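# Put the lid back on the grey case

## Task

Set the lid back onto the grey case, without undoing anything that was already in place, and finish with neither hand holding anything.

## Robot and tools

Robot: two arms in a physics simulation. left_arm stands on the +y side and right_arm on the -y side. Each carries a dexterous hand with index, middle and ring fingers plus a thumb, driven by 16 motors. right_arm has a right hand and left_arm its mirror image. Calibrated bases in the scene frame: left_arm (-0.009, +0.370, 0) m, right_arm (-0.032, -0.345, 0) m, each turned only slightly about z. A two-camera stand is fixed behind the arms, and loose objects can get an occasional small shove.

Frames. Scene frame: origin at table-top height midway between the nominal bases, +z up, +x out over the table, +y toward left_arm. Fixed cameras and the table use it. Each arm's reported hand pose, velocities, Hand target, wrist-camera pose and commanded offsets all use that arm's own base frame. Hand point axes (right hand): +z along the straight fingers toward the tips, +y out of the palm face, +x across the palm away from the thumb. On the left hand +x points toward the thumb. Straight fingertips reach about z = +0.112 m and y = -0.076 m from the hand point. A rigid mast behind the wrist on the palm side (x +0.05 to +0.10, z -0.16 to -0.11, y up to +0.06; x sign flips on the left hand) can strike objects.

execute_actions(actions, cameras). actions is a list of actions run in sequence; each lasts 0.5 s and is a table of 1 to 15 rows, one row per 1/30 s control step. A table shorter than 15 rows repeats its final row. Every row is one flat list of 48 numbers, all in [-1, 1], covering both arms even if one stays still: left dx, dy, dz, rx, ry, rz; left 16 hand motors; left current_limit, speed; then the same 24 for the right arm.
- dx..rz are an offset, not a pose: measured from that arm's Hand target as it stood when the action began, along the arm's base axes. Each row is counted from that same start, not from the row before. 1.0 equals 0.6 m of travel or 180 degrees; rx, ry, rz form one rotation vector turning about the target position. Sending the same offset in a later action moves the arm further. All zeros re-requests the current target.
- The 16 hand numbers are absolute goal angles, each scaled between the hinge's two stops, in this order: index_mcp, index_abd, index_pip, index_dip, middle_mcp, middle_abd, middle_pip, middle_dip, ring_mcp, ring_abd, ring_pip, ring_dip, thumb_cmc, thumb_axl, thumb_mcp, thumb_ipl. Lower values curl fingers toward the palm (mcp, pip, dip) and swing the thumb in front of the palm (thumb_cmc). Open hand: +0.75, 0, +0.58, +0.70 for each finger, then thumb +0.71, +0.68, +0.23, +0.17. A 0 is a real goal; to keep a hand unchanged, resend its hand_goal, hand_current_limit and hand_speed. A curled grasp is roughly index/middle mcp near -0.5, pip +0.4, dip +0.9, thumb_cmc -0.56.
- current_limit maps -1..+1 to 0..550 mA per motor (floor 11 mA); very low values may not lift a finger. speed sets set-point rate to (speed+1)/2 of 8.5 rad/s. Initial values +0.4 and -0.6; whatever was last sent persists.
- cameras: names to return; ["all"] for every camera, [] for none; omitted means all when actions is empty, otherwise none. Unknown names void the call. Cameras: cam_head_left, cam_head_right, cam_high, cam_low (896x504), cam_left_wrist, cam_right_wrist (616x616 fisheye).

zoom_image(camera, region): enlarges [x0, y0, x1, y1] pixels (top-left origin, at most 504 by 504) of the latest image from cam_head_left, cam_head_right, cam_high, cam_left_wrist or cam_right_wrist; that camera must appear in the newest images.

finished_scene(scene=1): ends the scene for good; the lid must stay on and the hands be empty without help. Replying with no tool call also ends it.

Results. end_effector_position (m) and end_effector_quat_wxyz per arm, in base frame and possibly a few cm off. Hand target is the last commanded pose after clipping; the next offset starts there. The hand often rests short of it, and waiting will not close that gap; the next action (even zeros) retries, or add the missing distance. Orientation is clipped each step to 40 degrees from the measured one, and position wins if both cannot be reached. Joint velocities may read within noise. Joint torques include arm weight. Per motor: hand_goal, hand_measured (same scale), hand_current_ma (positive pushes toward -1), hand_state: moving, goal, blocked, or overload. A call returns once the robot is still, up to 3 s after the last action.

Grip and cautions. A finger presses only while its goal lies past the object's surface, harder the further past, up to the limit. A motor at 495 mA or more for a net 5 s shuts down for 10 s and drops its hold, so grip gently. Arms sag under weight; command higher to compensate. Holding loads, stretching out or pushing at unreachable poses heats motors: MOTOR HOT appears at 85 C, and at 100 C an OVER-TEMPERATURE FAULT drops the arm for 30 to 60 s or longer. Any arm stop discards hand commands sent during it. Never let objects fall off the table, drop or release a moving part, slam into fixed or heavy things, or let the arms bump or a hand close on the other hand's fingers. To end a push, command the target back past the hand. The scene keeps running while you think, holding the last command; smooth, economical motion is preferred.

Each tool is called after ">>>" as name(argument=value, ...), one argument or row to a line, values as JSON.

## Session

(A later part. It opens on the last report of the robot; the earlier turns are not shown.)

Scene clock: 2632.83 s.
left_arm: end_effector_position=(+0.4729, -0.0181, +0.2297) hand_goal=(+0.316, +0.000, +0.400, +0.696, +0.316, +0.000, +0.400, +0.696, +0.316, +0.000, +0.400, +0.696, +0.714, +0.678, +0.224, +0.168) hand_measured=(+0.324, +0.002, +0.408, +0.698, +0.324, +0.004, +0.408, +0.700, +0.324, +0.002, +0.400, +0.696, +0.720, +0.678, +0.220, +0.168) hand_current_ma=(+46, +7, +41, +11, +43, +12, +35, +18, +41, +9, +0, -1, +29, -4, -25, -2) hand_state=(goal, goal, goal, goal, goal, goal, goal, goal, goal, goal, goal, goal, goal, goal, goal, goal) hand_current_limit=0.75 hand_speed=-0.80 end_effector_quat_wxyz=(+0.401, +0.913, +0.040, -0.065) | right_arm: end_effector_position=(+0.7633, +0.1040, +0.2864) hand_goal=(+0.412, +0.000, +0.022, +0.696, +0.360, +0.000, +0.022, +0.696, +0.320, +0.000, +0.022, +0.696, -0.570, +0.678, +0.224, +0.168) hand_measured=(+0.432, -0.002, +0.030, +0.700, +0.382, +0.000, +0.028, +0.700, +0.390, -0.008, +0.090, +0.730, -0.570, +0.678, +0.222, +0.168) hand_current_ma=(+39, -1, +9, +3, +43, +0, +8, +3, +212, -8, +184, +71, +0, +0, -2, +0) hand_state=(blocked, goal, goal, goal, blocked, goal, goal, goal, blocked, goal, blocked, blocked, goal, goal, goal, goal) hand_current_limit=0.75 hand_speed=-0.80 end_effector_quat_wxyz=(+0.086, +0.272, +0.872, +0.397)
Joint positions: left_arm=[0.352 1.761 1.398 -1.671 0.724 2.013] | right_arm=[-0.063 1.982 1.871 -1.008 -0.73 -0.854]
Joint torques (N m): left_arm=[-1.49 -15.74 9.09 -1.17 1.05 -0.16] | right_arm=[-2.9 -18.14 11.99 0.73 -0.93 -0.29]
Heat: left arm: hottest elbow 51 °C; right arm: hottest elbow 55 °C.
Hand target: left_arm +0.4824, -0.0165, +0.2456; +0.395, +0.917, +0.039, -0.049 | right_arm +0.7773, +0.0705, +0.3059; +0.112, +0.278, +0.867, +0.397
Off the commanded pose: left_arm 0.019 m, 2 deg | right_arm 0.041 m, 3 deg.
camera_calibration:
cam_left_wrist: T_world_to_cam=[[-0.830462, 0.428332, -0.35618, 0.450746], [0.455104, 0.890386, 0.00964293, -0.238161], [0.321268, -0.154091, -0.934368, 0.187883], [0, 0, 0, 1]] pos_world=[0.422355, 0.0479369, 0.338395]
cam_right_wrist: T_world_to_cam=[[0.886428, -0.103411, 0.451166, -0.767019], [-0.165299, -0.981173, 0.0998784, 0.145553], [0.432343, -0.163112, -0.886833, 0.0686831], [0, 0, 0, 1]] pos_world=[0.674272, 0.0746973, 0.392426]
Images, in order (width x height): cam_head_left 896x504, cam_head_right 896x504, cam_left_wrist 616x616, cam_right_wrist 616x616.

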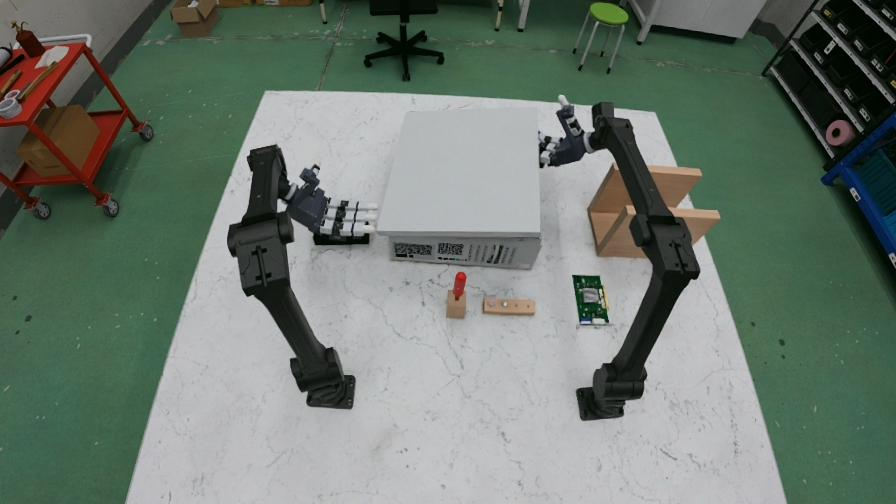

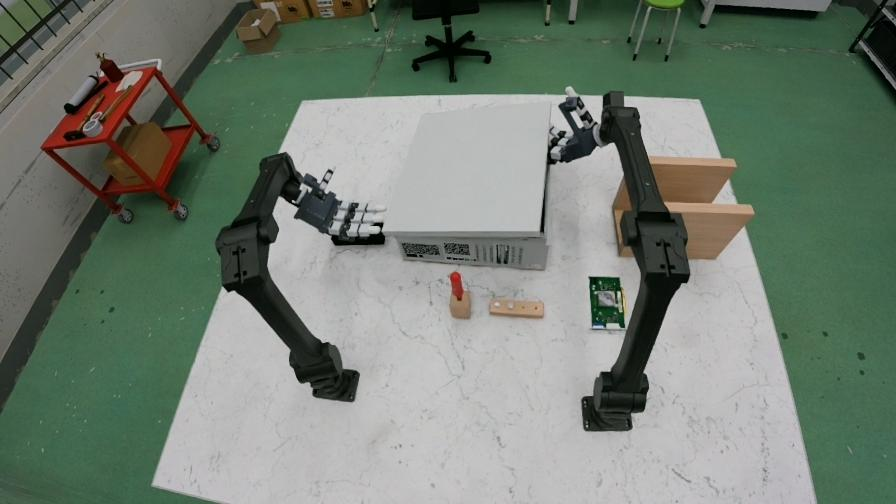

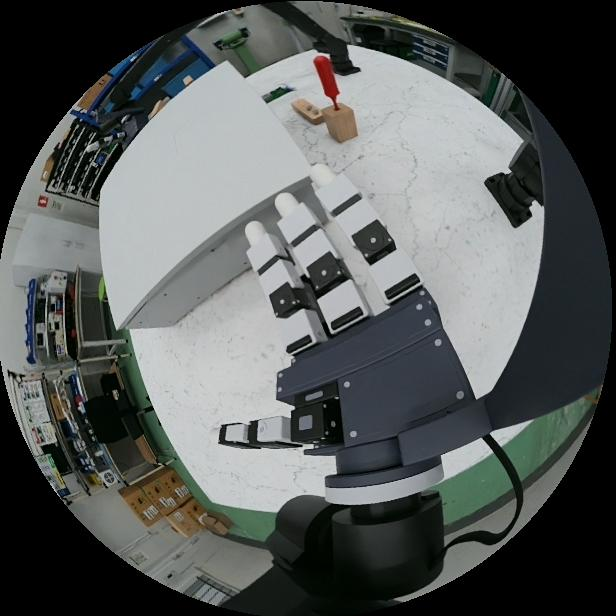

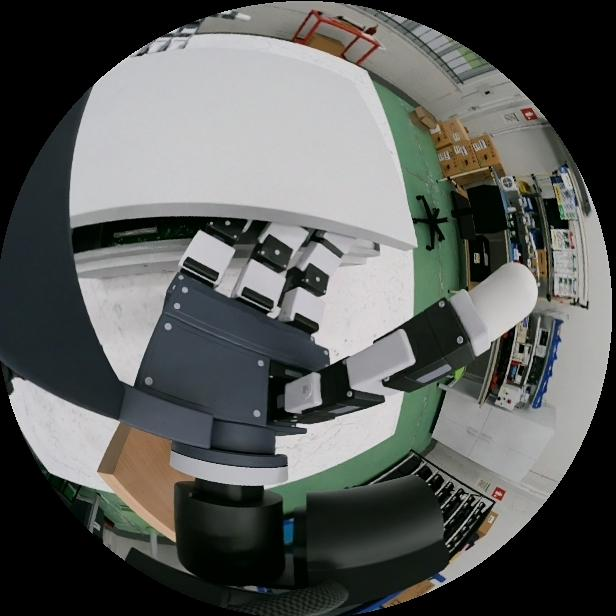

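>>> execute_actions(
  actions=[
    [[0,-0.03,-0.008,0,0,0,0.315,0,0.4,0.6957,0.315,0,0.4,0.6957,0.315,0,0.4,0.6957,0.714,0.678,0.2247,0.1676,0.75,-0.8,0,-0.015,0,0,0,0,0.411,0,0.022,0.6957,0.36,0,0.022,0.6957,0.32,0,0.022,0.6957,-0.571,0.678,0.2247,0.1676,0.75,-0.8]],
    [[0,-0.025,0,0,0,0,0.315,0,0.4,0.6957,0.315,0,0.4,0.6957,0.315,0,0.4,0.6957,0.714,0.678,0.2247,0.1676,0.75,-0.8,0,-0.01,0,0,0,0,0.411,0,0.022,0.6957,0.36,0,0.022,0.6957,0.32,0,0.022,0.6957,-0.571,0.678,0.2247,0.1676,0.75,-0.8]],
  ],
  cameras=["cam_head_left", "cam_left_wrist", "cam_right_wrist", "cam_head_right"],
)

>>> zoom_image(
  camera="cam_left_wrist",
  region=[60, 80, 400, 380],
)

>>> zoom_image(
  camera="cam_head_left",
  region=[340, 190, 570, 280],
)

Scene clock: 2646.70 s.
left_arm: end_effector_position=(+0.4837, -0.0434, +0.2380) hand_goal=(+0.316, +0.000, +0.400, +0.696, +0.316, +0.000, +0.400, +0.696, +0.316, +0.000, +0.400, +0.696, +0.714, +0.678, +0.224, +0.168) hand_measured=(+0.326, +0.002, +0.408, +0.698, +0.338, -0.006, +0.406, +0.698, +0.320, -0.004, +0.398, +0.694, +0.720, +0.678, +0.220, +0.168) hand_current_ma=(+47, +7, +40, +11, +113, -29, +26, +10, +19, -16, -6, -5, +30, -4, -25, -2) hand_state=(goal, goal, goal, goal, blocked, goal, goal, goal, goal, goal, goal, goal, goal, goal, goal, goal) hand_current_limit=0.75 hand_speed=-0.80 end_effector_quat_wxyz=(+0.396, +0.916, +0.036, -0.050) | right_arm: end_effector_position=(+0.7664, +0.0732, +0.2627) hand_goal=(+0.412, +0.000, +0.022, +0.696, +0.360, +0.000, +0.022, +0.696, +0.320, +0.000, +0.022, +0.696, -0.570, +0.678, +0.224, +0.168) hand_measured=(+0.430, -0.002, +0.028, +0.700, +0.376, -0.010, +0.038, +0.706, +0.386, -0.004, +0.070, +0.724, -0.570, +0.678, +0.222, +0.168) hand_current_ma=(+35, -1, +8, +3, +27, -11, +24, +12, +191, -3, +117, +53, +0, +0, -3, +0) hand_state=(goal, goal, goal, goal, goal, goal, goal, goal, blocked, goal, blocked, blocked, goal, goal, goal, goal) hand_current_limit=0.75 hand_speed=-0.80 end_effector_quat_wxyz=(+0.073, +0.288, +0.871, +0.391)
Joint positions: left_arm=[0.296 1.736 1.398 -1.614 0.746 1.939] | right_arm=[-0.107 2.015 1.878 -1.042 -0.737 -0.887]
Joint torques (N m): left_arm=[-2.14 -16.09 5.91 -0.28 1.15 -0.2] | right_arm=[-1.38 -20.42 12.34 0.94 -1.06 -0.22]
Heat: left arm: hottest elbow 51 °C; right arm: hottest elbow 56 °C.
Hand target: left_arm +0.4824, -0.0496, +0.2408; +0.395, +0.917, +0.039, -0.049 | right_arm +0.7774, +0.0554, +0.3060; +0.112, +0.278, +0.867, +0.397
Off the commanded pose: left_arm 0.007 m, 0 deg | right_arm 0.048 m, 5 deg.
camera_calibration:
cam_left_wrist: T_world_to_cam=[[-0.820683, 0.430203, -0.376037, 0.473592], [0.451801, 0.891476, 0.0338542, -0.224796], [0.349792, -0.14211, -0.925986, 0.17304], [0, 0, 0, 1]] pos_world=[0.429704, 0.02125, 0.345931]
cam_right_wrist: T_world_to_cam=[[0.901306, -0.120044, 0.416218, -0.763358], [-0.179463, -0.977977, 0.106556, 0.127106], [0.39426, -0.170736, -0.903, 0.0753231], [0, 0, 0, 1]] pos_world=[0.681133, 0.0455307, 0.372196]
Images, in order (width x height): cam_head_left 896x504, cam_head_right 896x504, cam_left_wrist 616x616, cam_right_wrist 616x616.

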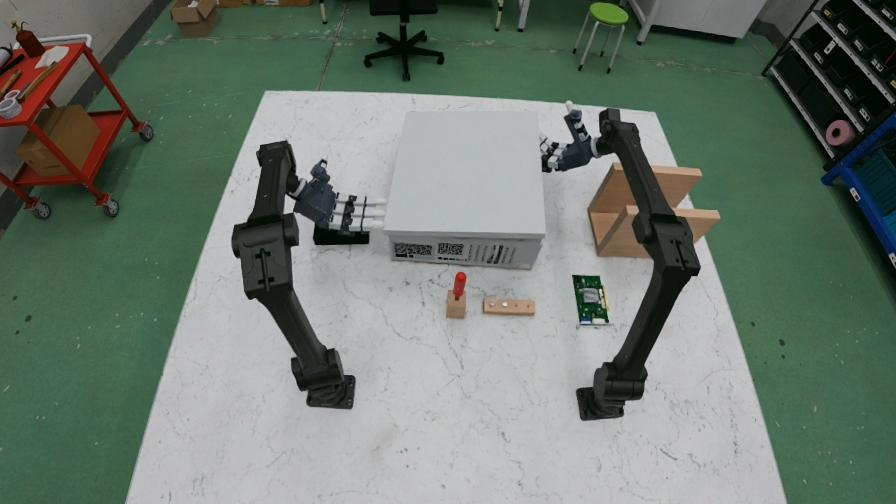

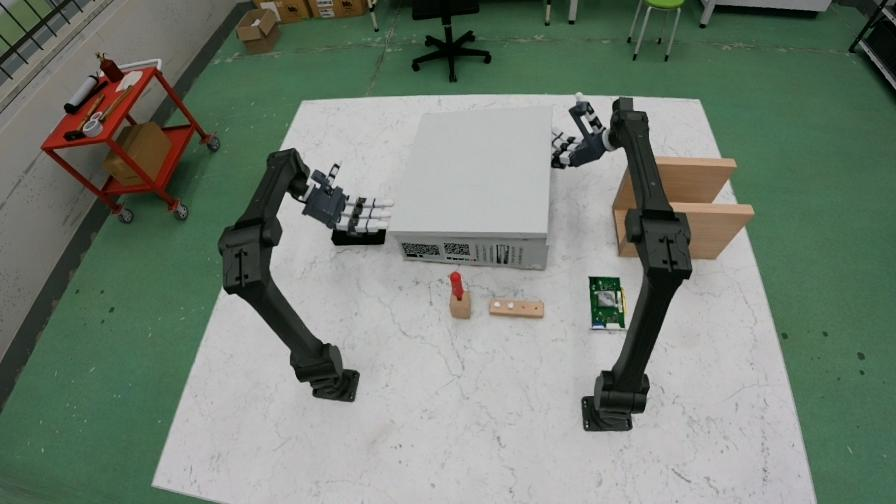

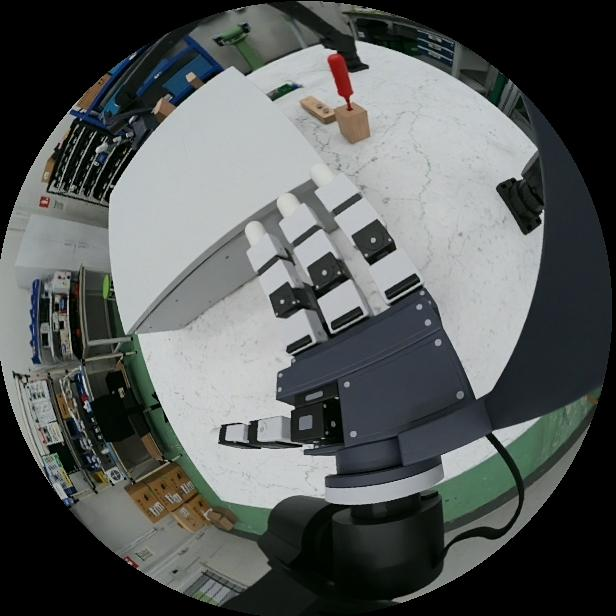

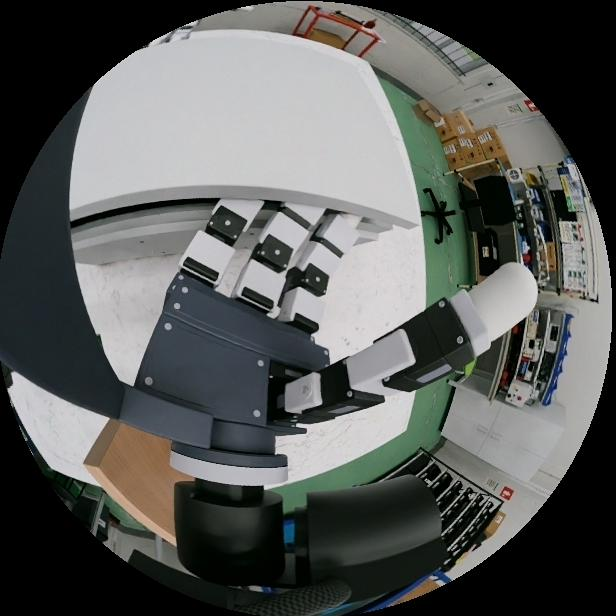

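Scaled by 1.482 from the camera's 616x616 image, which has a finer 880x880 frame.

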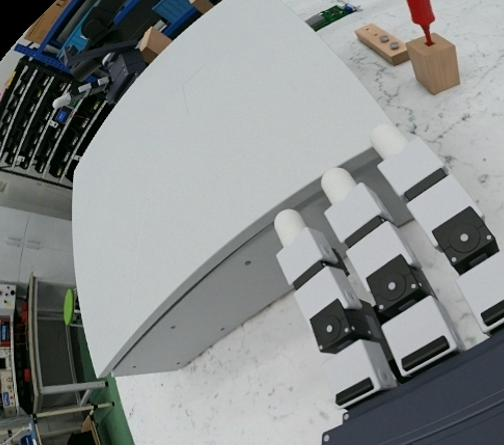

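Scaled by 2.191.

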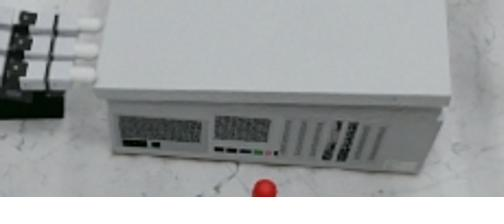

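>>> zoom_image(
  camera="cam_right_wrist",
  region=[60, 170, 420, 350],
)

>>> zoom_image(
  camera="cam_head_right",
  region=[370, 90, 570, 280],
)

>>> zoom_image(
  camera="cam_head_left",
  region=[370, 90, 570, 280],
)

Scaled by 1.400 from the camera's 616x616 image, which has a finer 880x880 frame.

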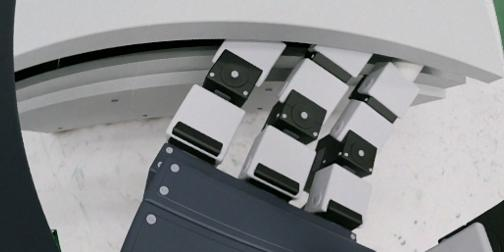

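Scaled by 2.520.

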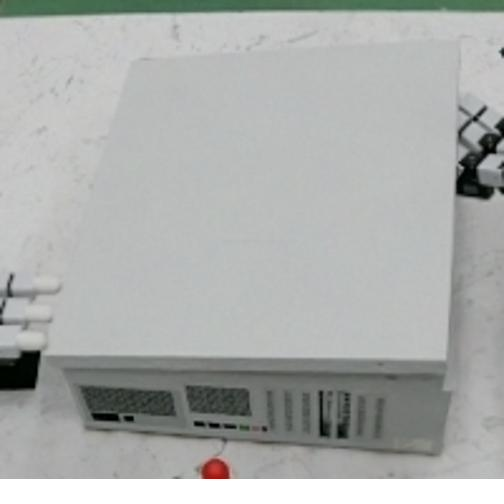

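Scaled by 2.520.

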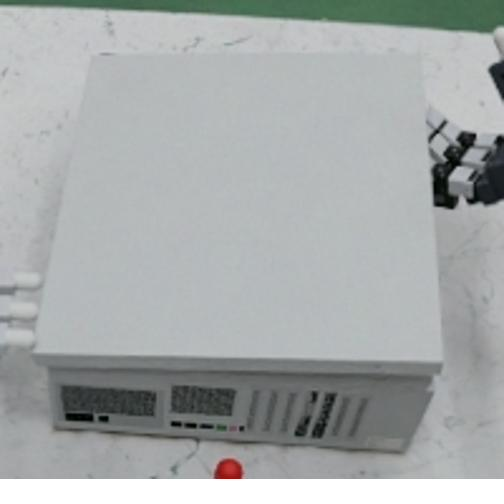

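>>> execute_actions(
  actions=[
    [[0,-0.015,-0.01,0,0,0,0.315,0,0.4,0.6957,0.315,0,0.4,0.6957,0.315,0,0.4,0.6957,0.714,0.678,0.2247,0.1676,0.75,-0.8,0,-0.01,0.03,0,0,0,0.411,0,0.022,0.6957,0.36,0,0.022,0.6957,0.32,0,0.022,0.6957,-0.571,0.678,0.2247,0.1676,0.75,-0.8]],
    [[0,-0.015,0,0,0,0,0.315,0,0.4,0.6957,0.315,0,0.4,0.6957,0.315,0,0.4,0.6957,0.714,0.678,0.2247,0.1676,0.75,-0.8,0,-0.01,0,0,0,0,0.411,0,0.022,0.6957,0.36,0,0.022,0.6957,0.32,0,0.022,0.6957,-0.571,0.678,0.2247,0.1676,0.75,-0.8]],
  ],
  cameras=["cam_head_left", "cam_left_wrist", "cam_right_wrist", "cam_head_right"],
)

>>> zoom_image(
  camera="cam_right_wrist",
  region=[60, 170, 420, 350],
)

>>> zoom_image(
  camera="cam_head_left",
  region=[370, 90, 570, 280],
)

>>> zoom_image(
  camera="cam_left_wrist",
  region=[60, 80, 400, 380],
)

Scene clock: 2673.13 s.
left_arm: end_effector_position=(+0.4829, -0.0542, +0.2347) hand_goal=(+0.316, +0.000, +0.400, +0.696, +0.316, +0.000, +0.400, +0.696, +0.316, +0.000, +0.400, +0.696, +0.714, +0.678, +0.224, +0.168) hand_measured=(+0.326, +0.002, +0.408, +0.698, +0.322, -0.018, +0.396, +0.692, +0.300, -0.010, +0.386, +0.690, +0.720, +0.678, +0.220, +0.168) hand_current_ma=(+47, +7, +40, +11, +28, -73, -22, -17, -82, -45, -69, -34, +30, -4, -25, -2) hand_state=(goal, goal, goal, goal, goal, goal, goal, goal, goal, goal, goal, goal, goal, goal, goal, goal) hand_current_limit=0.75 hand_speed=-0.80 end_effector_quat_wxyz=(+0.395, +0.917, +0.039, -0.045) | right_arm: end_effector_position=(+0.7647, +0.0644, +0.2629) hand_goal=(+0.412, +0.000, +0.022, +0.696, +0.360, +0.000, +0.022, +0.696, +0.320, +0.000, +0.022, +0.696, -0.570, +0.678, +0.224, +0.168) hand_measured=(+0.430, -0.002, +0.028, +0.700, +0.398, +0.000, +0.046, +0.708, +0.386, +0.022, +0.070, +0.724, -0.570, +0.678, +0.222, +0.168) hand_current_ma=(+35, -1, +8, +3, +90, +0, +46, +16, +191, +31, +117, +53, +0, +0, -3, +0) hand_state=(goal, goal, goal, goal, blocked, goal, blocked, goal, blocked, blocked, blocked, blocked, goal, goal, goal, goal) hand_current_limit=0.75 hand_speed=-0.80 end_effector_quat_wxyz=(+0.063, +0.297, +0.873, +0.383)
Joint positions: left_arm=[0.275 1.717 1.368 -1.567 0.756 1.9] | right_arm=[-0.118 2.019 1.899 -1.093 -0.728 -0.895]
Joint torques (N m): left_arm=[-3.25 -15.21 5.89 -0.05 1.29 -0.32] | right_arm=[-2.43 -20.84 13.85 0.5 -1.76 -0.37]
Heat: left arm: hottest elbow 49 °C; right arm: hottest elbow 58 °C.
Hand target: left_arm +0.4825, -0.0675, +0.2347; +0.395, +0.916, +0.040, -0.049 | right_arm +0.7773, +0.0433, +0.3239; +0.112, +0.278, +0.867, +0.397
Off the commanded pose: left_arm 0.013 m, 1 deg | right_arm 0.066 m, 6 deg.
camera_calibration:
cam_left_wrist: T_world_to_cam=[[-0.821626, 0.424017, -0.380972, 0.477677], [0.443346, 0.895437, 0.0404623, -0.211946], [0.358293, -0.135658, -0.923701, 0.164399], [0, 0, 0, 1]] pos_world=[0.427535, 0.00954343, 0.342414]
cam_right_wrist: T_world_to_cam=[[0.911993, -0.124772, 0.39077, -0.764101], [-0.184632, -0.975526, 0.119418, 0.11852], [0.366306, -0.181056, -0.912709, 0.09927], [0, 0, 0, 1]] pos_world=[0.682374, 0.0382544, 0.375039]
Images, in order (width x height): cam_head_left 896x504, cam_head_right 896x504, cam_left_wrist 616x616, cam_right_wrist 616x616.

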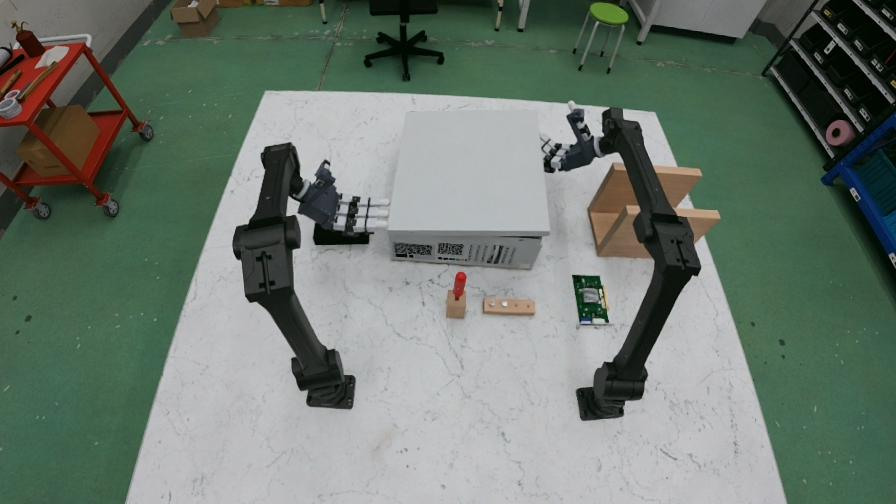

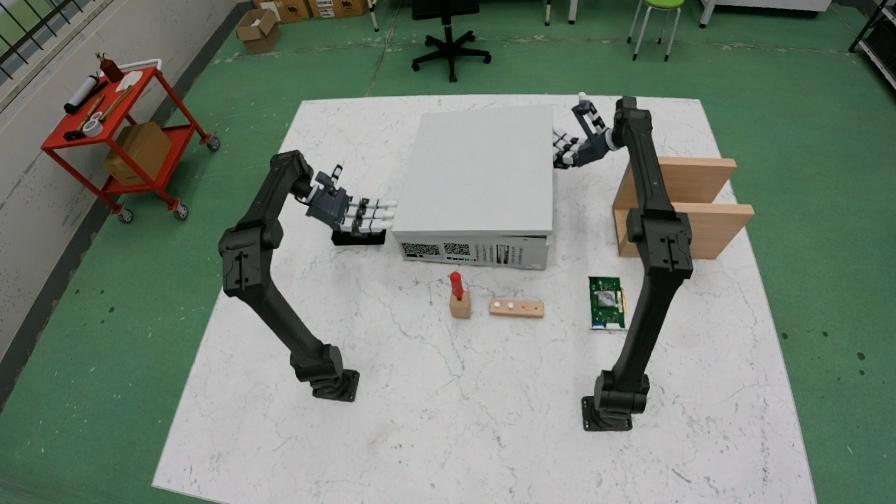

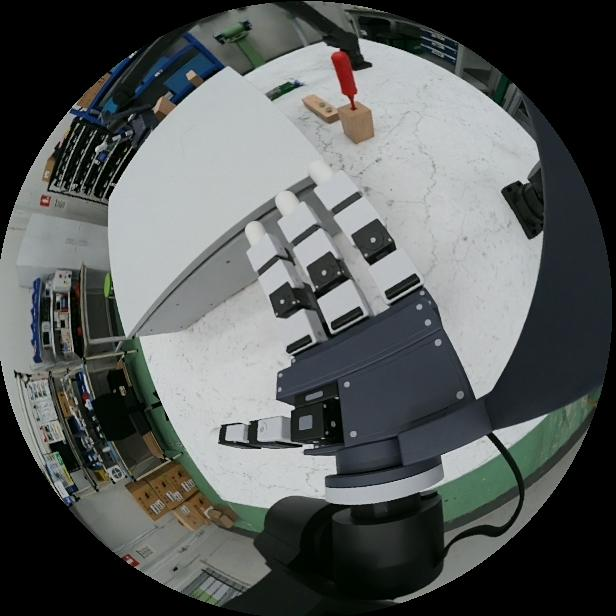

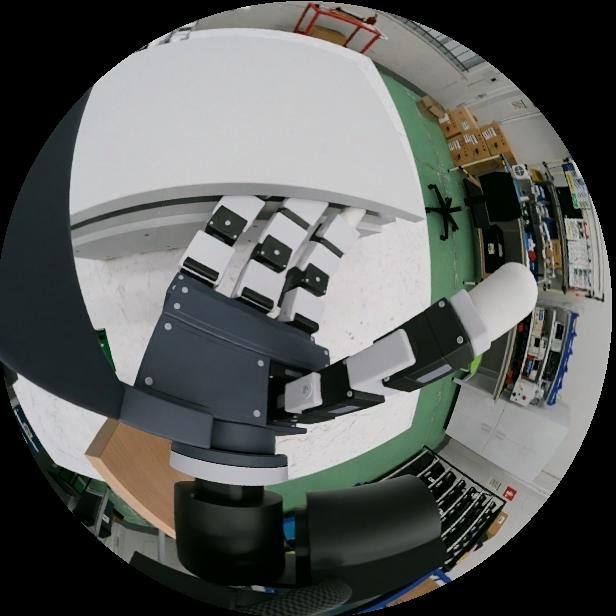

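Scaled by 1.400 from the camera's 616x616 image, which has a finer 880x880 frame.

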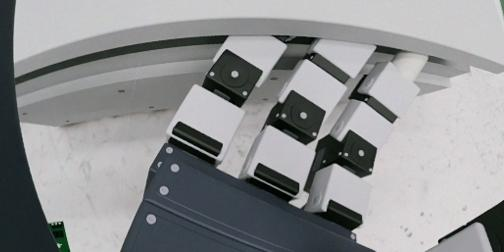

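Scaled by 2.520.

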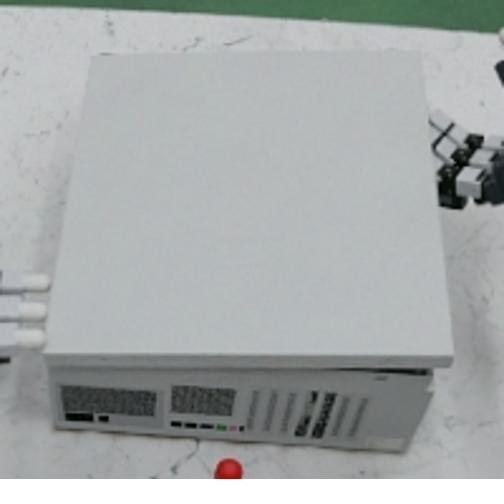

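Scaled by 1.482 from the camera's 616x616 image, which has a finer 880x880 frame.

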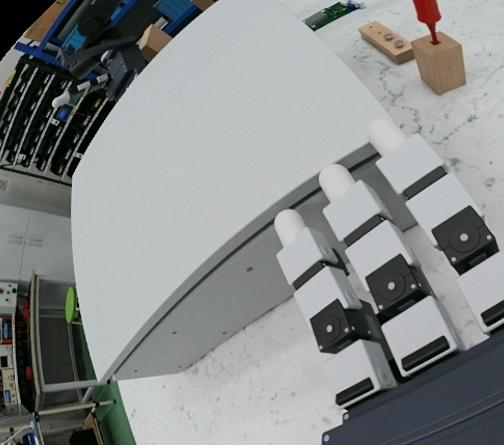

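>>> execute_actions(
  actions=[
    [[0,0,0,0,0,0,0.315,0,0.4,0.6957,0.315,0,0.4,0.6957,0.315,0,0.4,0.6957,0.714,0.678,0.2247,0.1676,0.75,-0.8,0,0,0.03,-0.009,-0.015,0.025,0.411,0,0.022,0.6957,0.36,0,0.022,0.6957,0.34,0,0.022,0.6957,-0.571,0.678,0.2247,0.1676,0.75,-0.8]],
    [[0,0,0,0,0,0,0.315,0,0.4,0.6957,0.315,0,0.4,0.6957,0.315,0,0.4,0.6957,0.714,0.678,0.2247,0.1676,0.75,-0.8,0,0,0.03,-0.009,-0.015,0.025,0.39,0,0.022,0.6957,0.36,0,0.022,0.6957,0.35,0,0.022,0.6957,-0.571,0.678,0.2247,0.1676,0.75,-0.8]],
  ],
  cameras=["cam_head_left", "cam_low", "cam_right_wrist", "cam_high"],
)

>>> zoom_image(
  camera="cam_right_wrist",
  region=[60, 170, 420, 350],
)

>>> zoom_image(
  camera="cam_low",
  region=[380, 90, 700, 220],
)

>>> zoom_image(
  camera="cam_head_left",
  region=[370, 90, 570, 280],
)

Scene clock: 2701.87 s.
left_arm: end_effector_position=(+0.4831, -0.0543, +0.2343) hand_goal=(+0.316, +0.000, +0.400, +0.696, +0.316, +0.000, +0.400, +0.696, +0.316, +0.000, +0.400, +0.696, +0.714, +0.678, +0.224, +0.168) hand_measured=(+0.326, +0.002, +0.408, +0.698, +0.322, -0.018, +0.396, +0.692, +0.300, -0.012, +0.386, +0.690, +0.720, +0.678, +0.220, +0.168) hand_current_ma=(+47, +7, +40, +11, +31, -79, -22, -17, -82, -47, -69, -34, +30, -4, -25, -2) hand_state=(goal, goal, goal, goal, goal, goal, goal, goal, goal, goal, goal, goal, goal, goal, goal, goal) hand_current_limit=0.75 hand_speed=-0.80 end_effector_quat_wxyz=(+0.394, +0.917, +0.038, -0.044) | right_arm: end_effector_position=(+0.7680, +0.0658, +0.2959) hand_goal=(+0.390, +0.000, +0.022, +0.696, +0.360, +0.000, +0.022, +0.696, +0.350, +0.000, +0.022, +0.696, -0.570, +0.678, +0.224, +0.168) hand_measured=(+0.428, +0.006, +0.034, +0.700, +0.408, +0.000, +0.052, +0.708, +0.390, +0.000, +0.054, +0.706, -0.570, +0.678, +0.222, +0.168) hand_current_ma=(+88, +6, +18, +4, +121, +0, +57, +17, +97, +0, +65, +14, +0, +0, -3, +0) hand_state=(blocked, goal, goal, goal, blocked, goal, blocked, goal, blocked, goal, blocked, goal, goal, goal, goal, goal) hand_current_limit=0.75 hand_speed=-0.80 end_effector_quat_wxyz=(+0.075, +0.206, +0.898, +0.382)
Joint positions: left_arm=[0.275 1.717 1.368 -1.565 0.754 1.899] | right_arm=[-0.135 2.107 2.123 -1.304 -0.759 -1.14]
Joint torques (N m): left_arm=[-3.19 -15.27 5.91 -0.12 1.35 -0.32] | right_arm=[-2.08 -21.83 14.23 0.4 -1.91 -0.32]
Heat: left arm: hottest elbow 49 °C; right arm: hottest elbow 60 °C.
Hand target: left_arm +0.4824, -0.0675, +0.2347; +0.395, +0.916, +0.039, -0.049 | right_arm +0.7773, +0.0432, +0.3600; +0.129, +0.187, +0.891, +0.393
Off the commanded pose: left_arm 0.013 m, 1 deg | right_arm 0.068 m, 7 deg.
camera_calibration:
cam_right_wrist: T_world_to_cam=[[0.88124, 0.0396792, 0.471, -0.79065], [-0.0347343, -0.98834, 0.14825, -0.00625806], [0.471391, -0.147004, -0.869586, 0.0326782], [0, 0, 0, 1]] pos_world=[0.681131, 0.0299911, 0.401741]
Images, in order (width x height): cam_head_left 896x504, cam_high 896x504, cam_low 896x504, cam_right_wrist 616x616.

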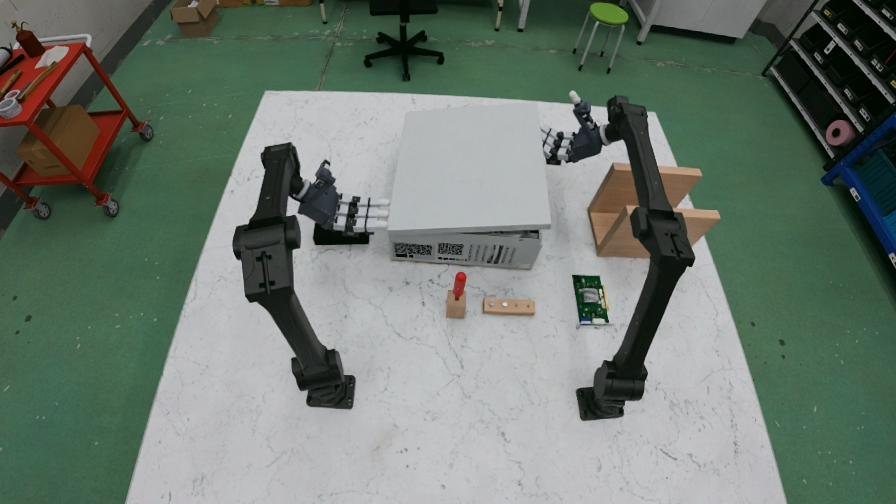

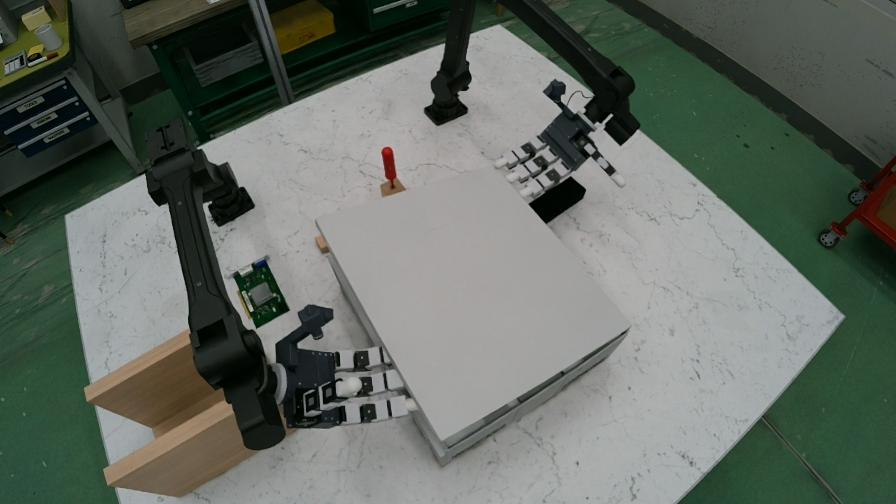

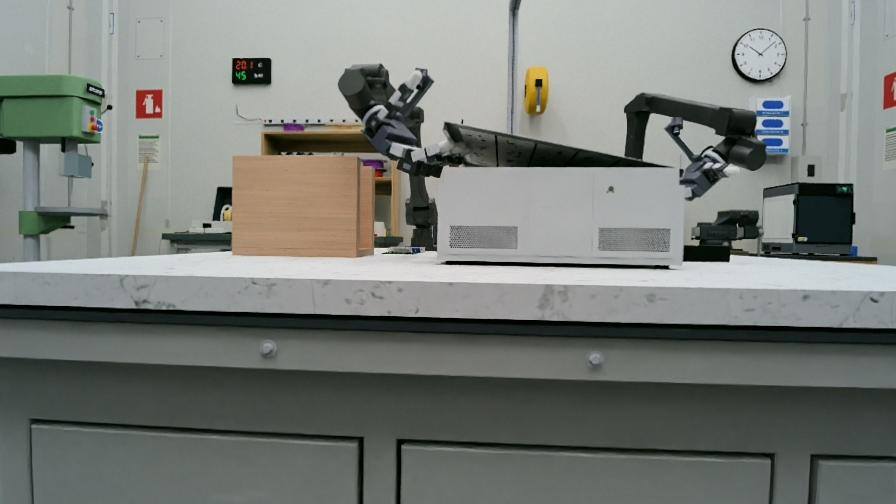

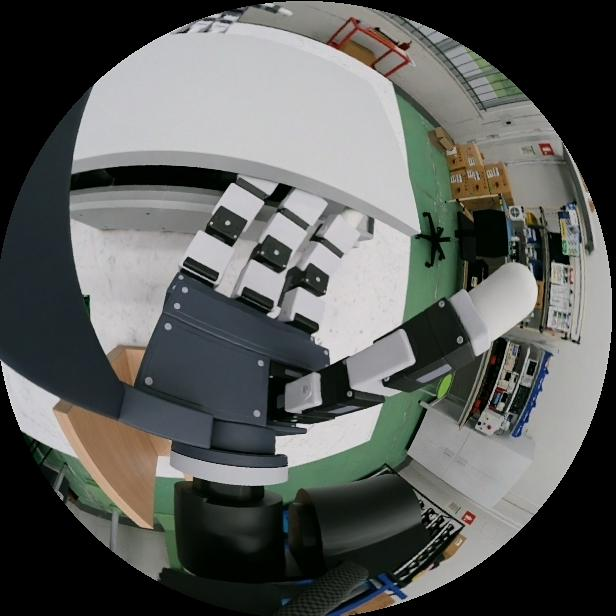

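Scaled by 1.400 from the camera's 616x616 image, which has a finer 880x880 frame.

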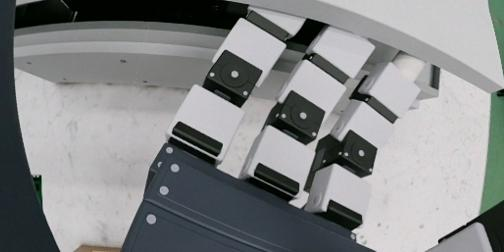

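Scaled by 1.575.

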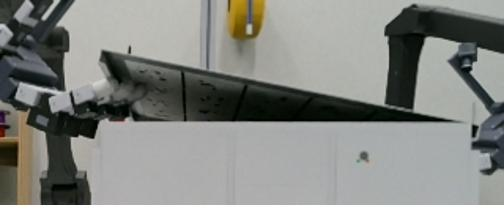

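Scaled by 2.520.

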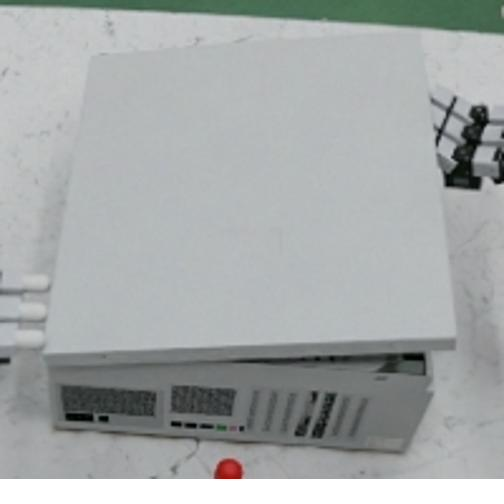

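>>> execute_actions(
  actions=[],
)

Scene clock: 2718.93 s.
left_arm: end_effector_position=(+0.4831, -0.0543, +0.2343) hand_goal=(+0.316, +0.000, +0.400, +0.696, +0.316, +0.000, +0.400, +0.696, +0.316, +0.000, +0.400, +0.696, +0.714, +0.678, +0.224, +0.168) hand_measured=(+0.326, +0.002, +0.408, +0.698, +0.322, -0.018, +0.396, +0.692, +0.300, -0.012, +0.386, +0.690, +0.720, +0.678, +0.220, +0.168) hand_current_ma=(+47, +7, +40, +11, +31, -79, -22, -17, -82, -47, -69, -34, +30, -4, -25, -2) hand_state=(goal, goal, goal, goal, goal, goal, goal, goal, goal, goal, goal, goal, goal, goal, goal, goal) hand_current_limit=0.75 hand_speed=-0.80 end_effector_quat_wxyz=(+0.394, +0.917, +0.038, -0.044) | right_arm: end_effector_position=(+0.7680, +0.0658, +0.2961) hand_goal=(+0.390, +0.000, +0.022, +0.696, +0.360, +0.000, +0.022, +0.696, +0.350, +0.000, +0.022, +0.696, -0.570, +0.678, +0.224, +0.168) hand_measured=(+0.428, +0.006, +0.034, +0.700, +0.408, +0.000, +0.052, +0.708, +0.390, +0.000, +0.054, +0.706, -0.570, +0.678, +0.222, +0.168) hand_current_ma=(+88, +6, +18, +4, +121, +0, +57, +17, +97, +0, +65, +14, +0, +0, -3, +0) hand_state=(blocked, goal, goal, goal, blocked, goal, blocked, goal, blocked, goal, blocked, goal, goal, goal, goal, goal) hand_current_limit=0.75 hand_speed=-0.80 end_effector_quat_wxyz=(+0.076, +0.206, +0.898, +0.382)
Joint positions: left_arm=[0.275 1.717 1.368 -1.565 0.754 1.899] | right_arm=[-0.135 2.107 2.124 -1.304 -0.759 -1.141]
Joint velocities: within noise
Joint torques (N m): left_arm=[-3.14 -15.27 5.89 -0.12 1.35 -0.32] | right_arm=[-1.85 -22.24 14.15 0.49 -1.9 -0.32]
Heat: left arm: hottest elbow 49 °C; right arm: hottest elbow 61 °C.
Hand target: left_arm +0.4824, -0.0675, +0.2347; +0.395, +0.916, +0.039, -0.049 | right_arm +0.7773, +0.0433, +0.3602; +0.129, +0.186, +0.891, +0.393
Off the commanded pose: left_arm 0.013 m, 1 deg | right_arm 0.068 m, 7 deg.
camera_calibration:
cam_left_wrist: T_world_to_cam=[[-0.821053, 0.425215, -0.380873, 0.477521], [0.443774, 0.895122, 0.0426844, -0.212564], [0.359078, -0.133975, -0.923641, 0.163657], [0, 0, 0, 1]] pos_world=[0.427635, 0.0091471, 0.342108]
cam_right_wrist: T_world_to_cam=[[0.880934, 0.0400394, 0.471542, -0.790763], [-0.0345577, -0.988311, 0.14848, -0.00650126], [0.471976, -0.147096, -0.869253, 0.0323218], [0, 0, 0, 1]] pos_world=[0.68113, 0.0299908, 0.401939]

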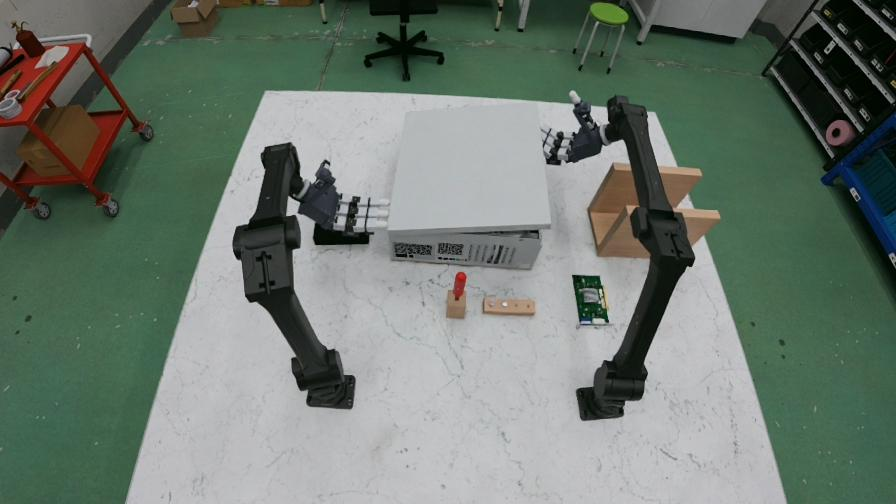

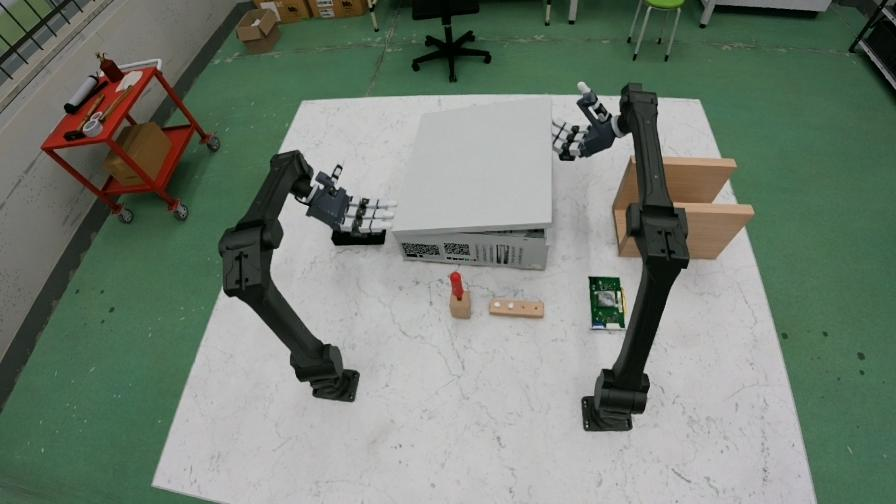

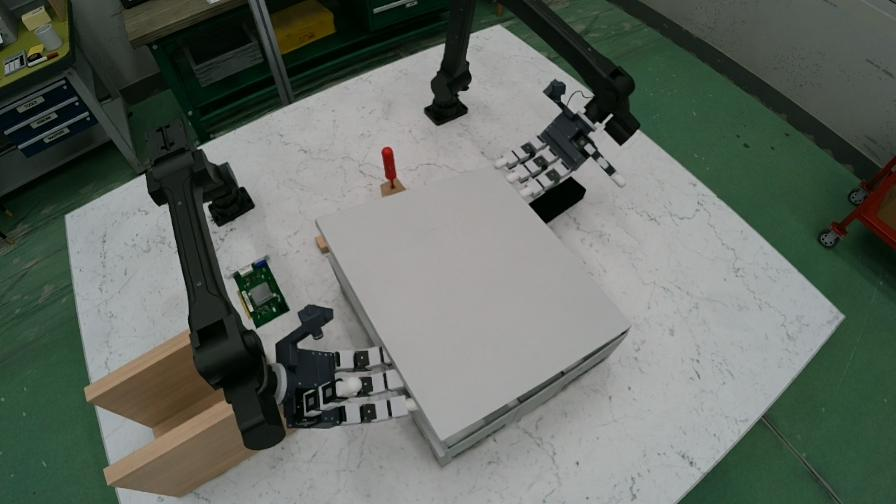

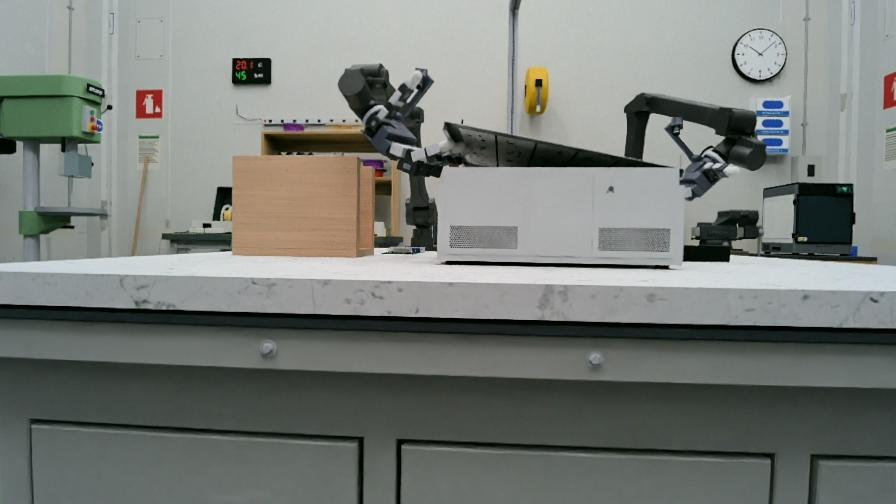

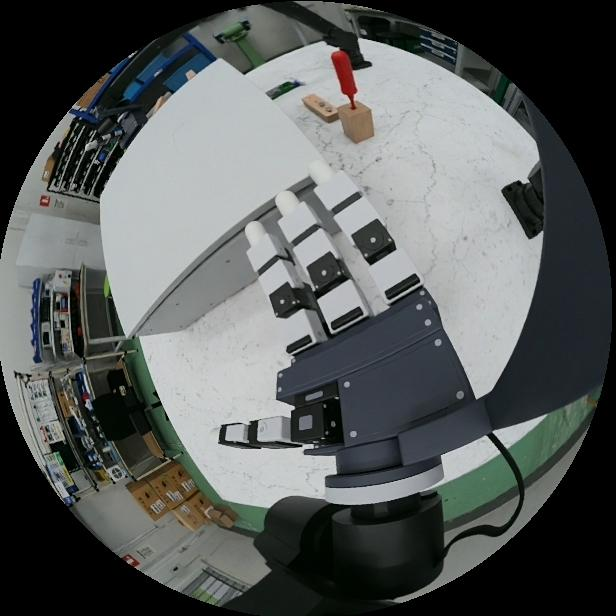

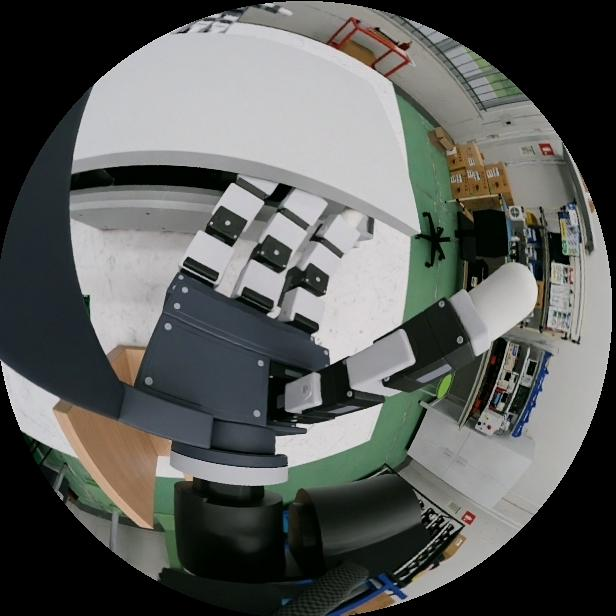

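>>> zoom_image(
  camera="cam_right_wrist",
  region=[150, 130, 400, 330],
)

>>> zoom_image(
  camera="cam_low",
  region=[330, 50, 780, 280],
)

Scaled by 2.016 from the camera's 616x616 image, which has a finer 880x880 frame.

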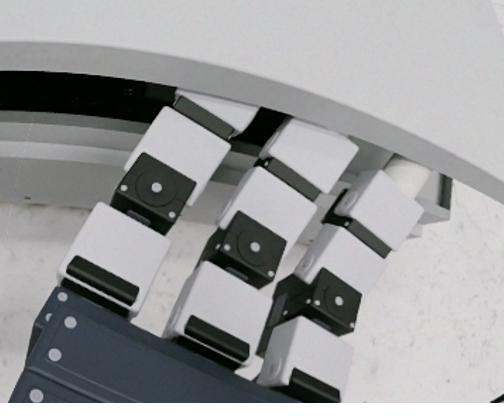

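Scaled by 1.120.

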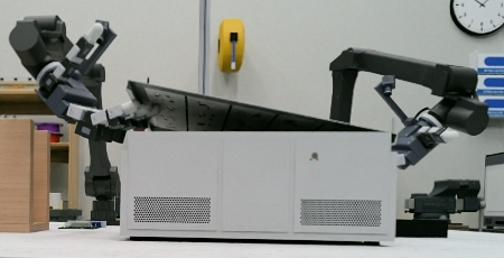

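>>> execute_actions(
  actions=[
    [[0,0,0,0,0,0, 0.315,0,0.4,0.6957, 0.315,0,0.4,0.6957, 0.315,0,0.4,0.6957, 0.714,0.678,0.2247,0.1676, 0.75,-0.8, 0.012,0,0,0,0,0.028, 0.39,0,0.022,0.6957, 0.36,0,0.022,0.6957, 0.35,0,0.022,0.6957, -0.571,0.678,0.2247,0.1676, 0.75,-0.8]],
    [[0,0,0,0,0,0, 0.315,0,0.4,0.6957, 0.315,0,0.4,0.6957, 0.315,0,0.4,0.6957, 0.714,0.678,0.2247,0.1676, 0.75,-0.8, 0.012,0,0,0,0,0.028, 0.39,0,0.022,0.6957, 0.36,0,0.022,0.6957, 0.35,0,0.022,0.6957, -0.571,0.678,0.2247,0.1676, 0.75,-0.8]],
  ],
  cameras=["cam_right_wrist", "cam_high"],
)

Scene clock: 2759.77 s.
left_arm: end_effector_position=(+0.4834, -0.0542, +0.2341) hand_goal=(+0.316, +0.000, +0.400, +0.696, +0.316, +0.000, +0.400, +0.696, +0.316, +0.000, +0.400, +0.696, +0.714, +0.678, +0.224, +0.168) hand_measured=(+0.326, +0.002, +0.408, +0.698, +0.322, -0.018, +0.396, +0.692, +0.300, -0.012, +0.386, +0.690, +0.720, +0.678, +0.220, +0.168) hand_current_ma=(+47, +7, +40, +11, +31, -79, -23, -19, -82, -47, -69, -34, +30, -4, -25, -2) hand_state=(goal, goal, goal, goal, goal, goal, goal, goal, goal, goal, goal, goal, goal, goal, goal, goal) hand_current_limit=0.75 hand_speed=-0.80 end_effector_quat_wxyz=(+0.393, +0.918, +0.039, -0.044) | right_arm: end_effector_position=(+0.7859, +0.0672, +0.3020) hand_goal=(+0.390, +0.000, +0.022, +0.696, +0.360, +0.000, +0.022, +0.696, +0.350, +0.000, +0.022, +0.696, -0.570, +0.678, +0.224, +0.168) hand_measured=(+0.424, -0.002, +0.034, +0.700, +0.408, -0.008, +0.052, +0.708, +0.396, -0.010, +0.054, +0.706, -0.570, +0.678, +0.222, +0.168) hand_current_ma=(+79, -1, +19, +4, +121, -7, +57, +17, +115, -11, +63, +14, +0, +0, -3, +0) hand_state=(blocked, goal, goal, goal, blocked, goal, blocked, goal, blocked, goal, blocked, goal, goal, goal, goal, goal) hand_current_limit=0.75 hand_speed=-0.80 end_effector_quat_wxyz=(+0.052, +0.122, +0.908, +0.396)
Joint positions: left_arm=[0.275 1.717 1.368 -1.564 0.754 1.898] | right_arm=[-0.146 2.374 2.604 -1.672 -0.815 -1.393]
Joint torques (N m): left_arm=[-3.19 -15.33 5.91 -0.2 1.37 -0.31] | right_arm=[-1.9 -24.41 13.63 0.18 -2.08 -0.08]
Heat: left arm: hottest elbow 48 °C; right arm: hottest elbow 63 °C.
Hand target: left_arm +0.4824, -0.0675, +0.2346; +0.395, +0.916, +0.040, -0.049 | right_arm +0.7917, +0.0435, +0.3601; +0.094, +0.107, +0.904, +0.403
Off the commanded pose: left_arm 0.013 m, 1 deg | right_arm 0.063 m, 5 deg.
joint sent to its limit (right arm) — joint 4 (wrist pitch), lower limit. The joint targets are off in position, not in orientation.
camera_calibration:
cam_right_wrist: T_world_to_cam=[[0.848359, 0.184509, 0.496229, -0.80092], [0.134077, -0.981626, 0.13577, -0.134519], [0.512162, -0.048649, -0.85751, -0.012489], [0, 0, 0, 1]] pos_world=[0.7039, 0.0151215, 0.404994]
Images, in order (width x height): cam_high 896x504, cam_right_wrist 616x616.

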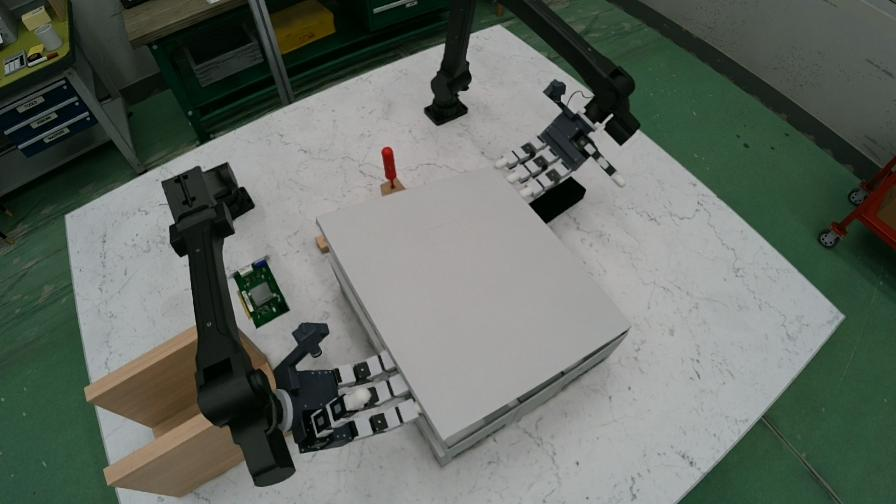

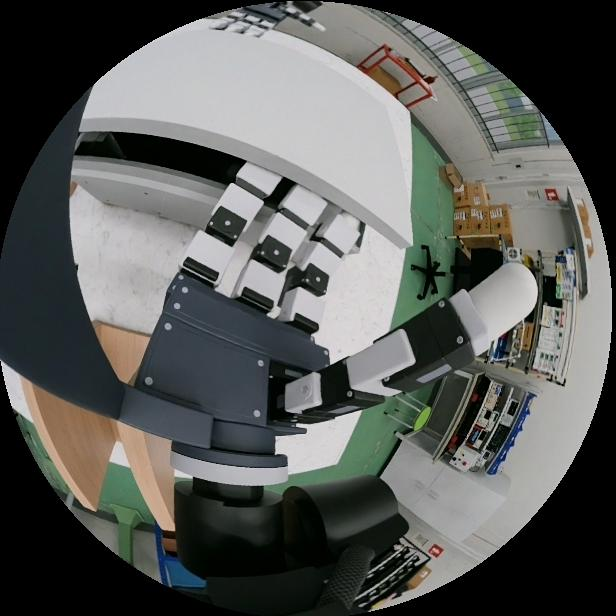

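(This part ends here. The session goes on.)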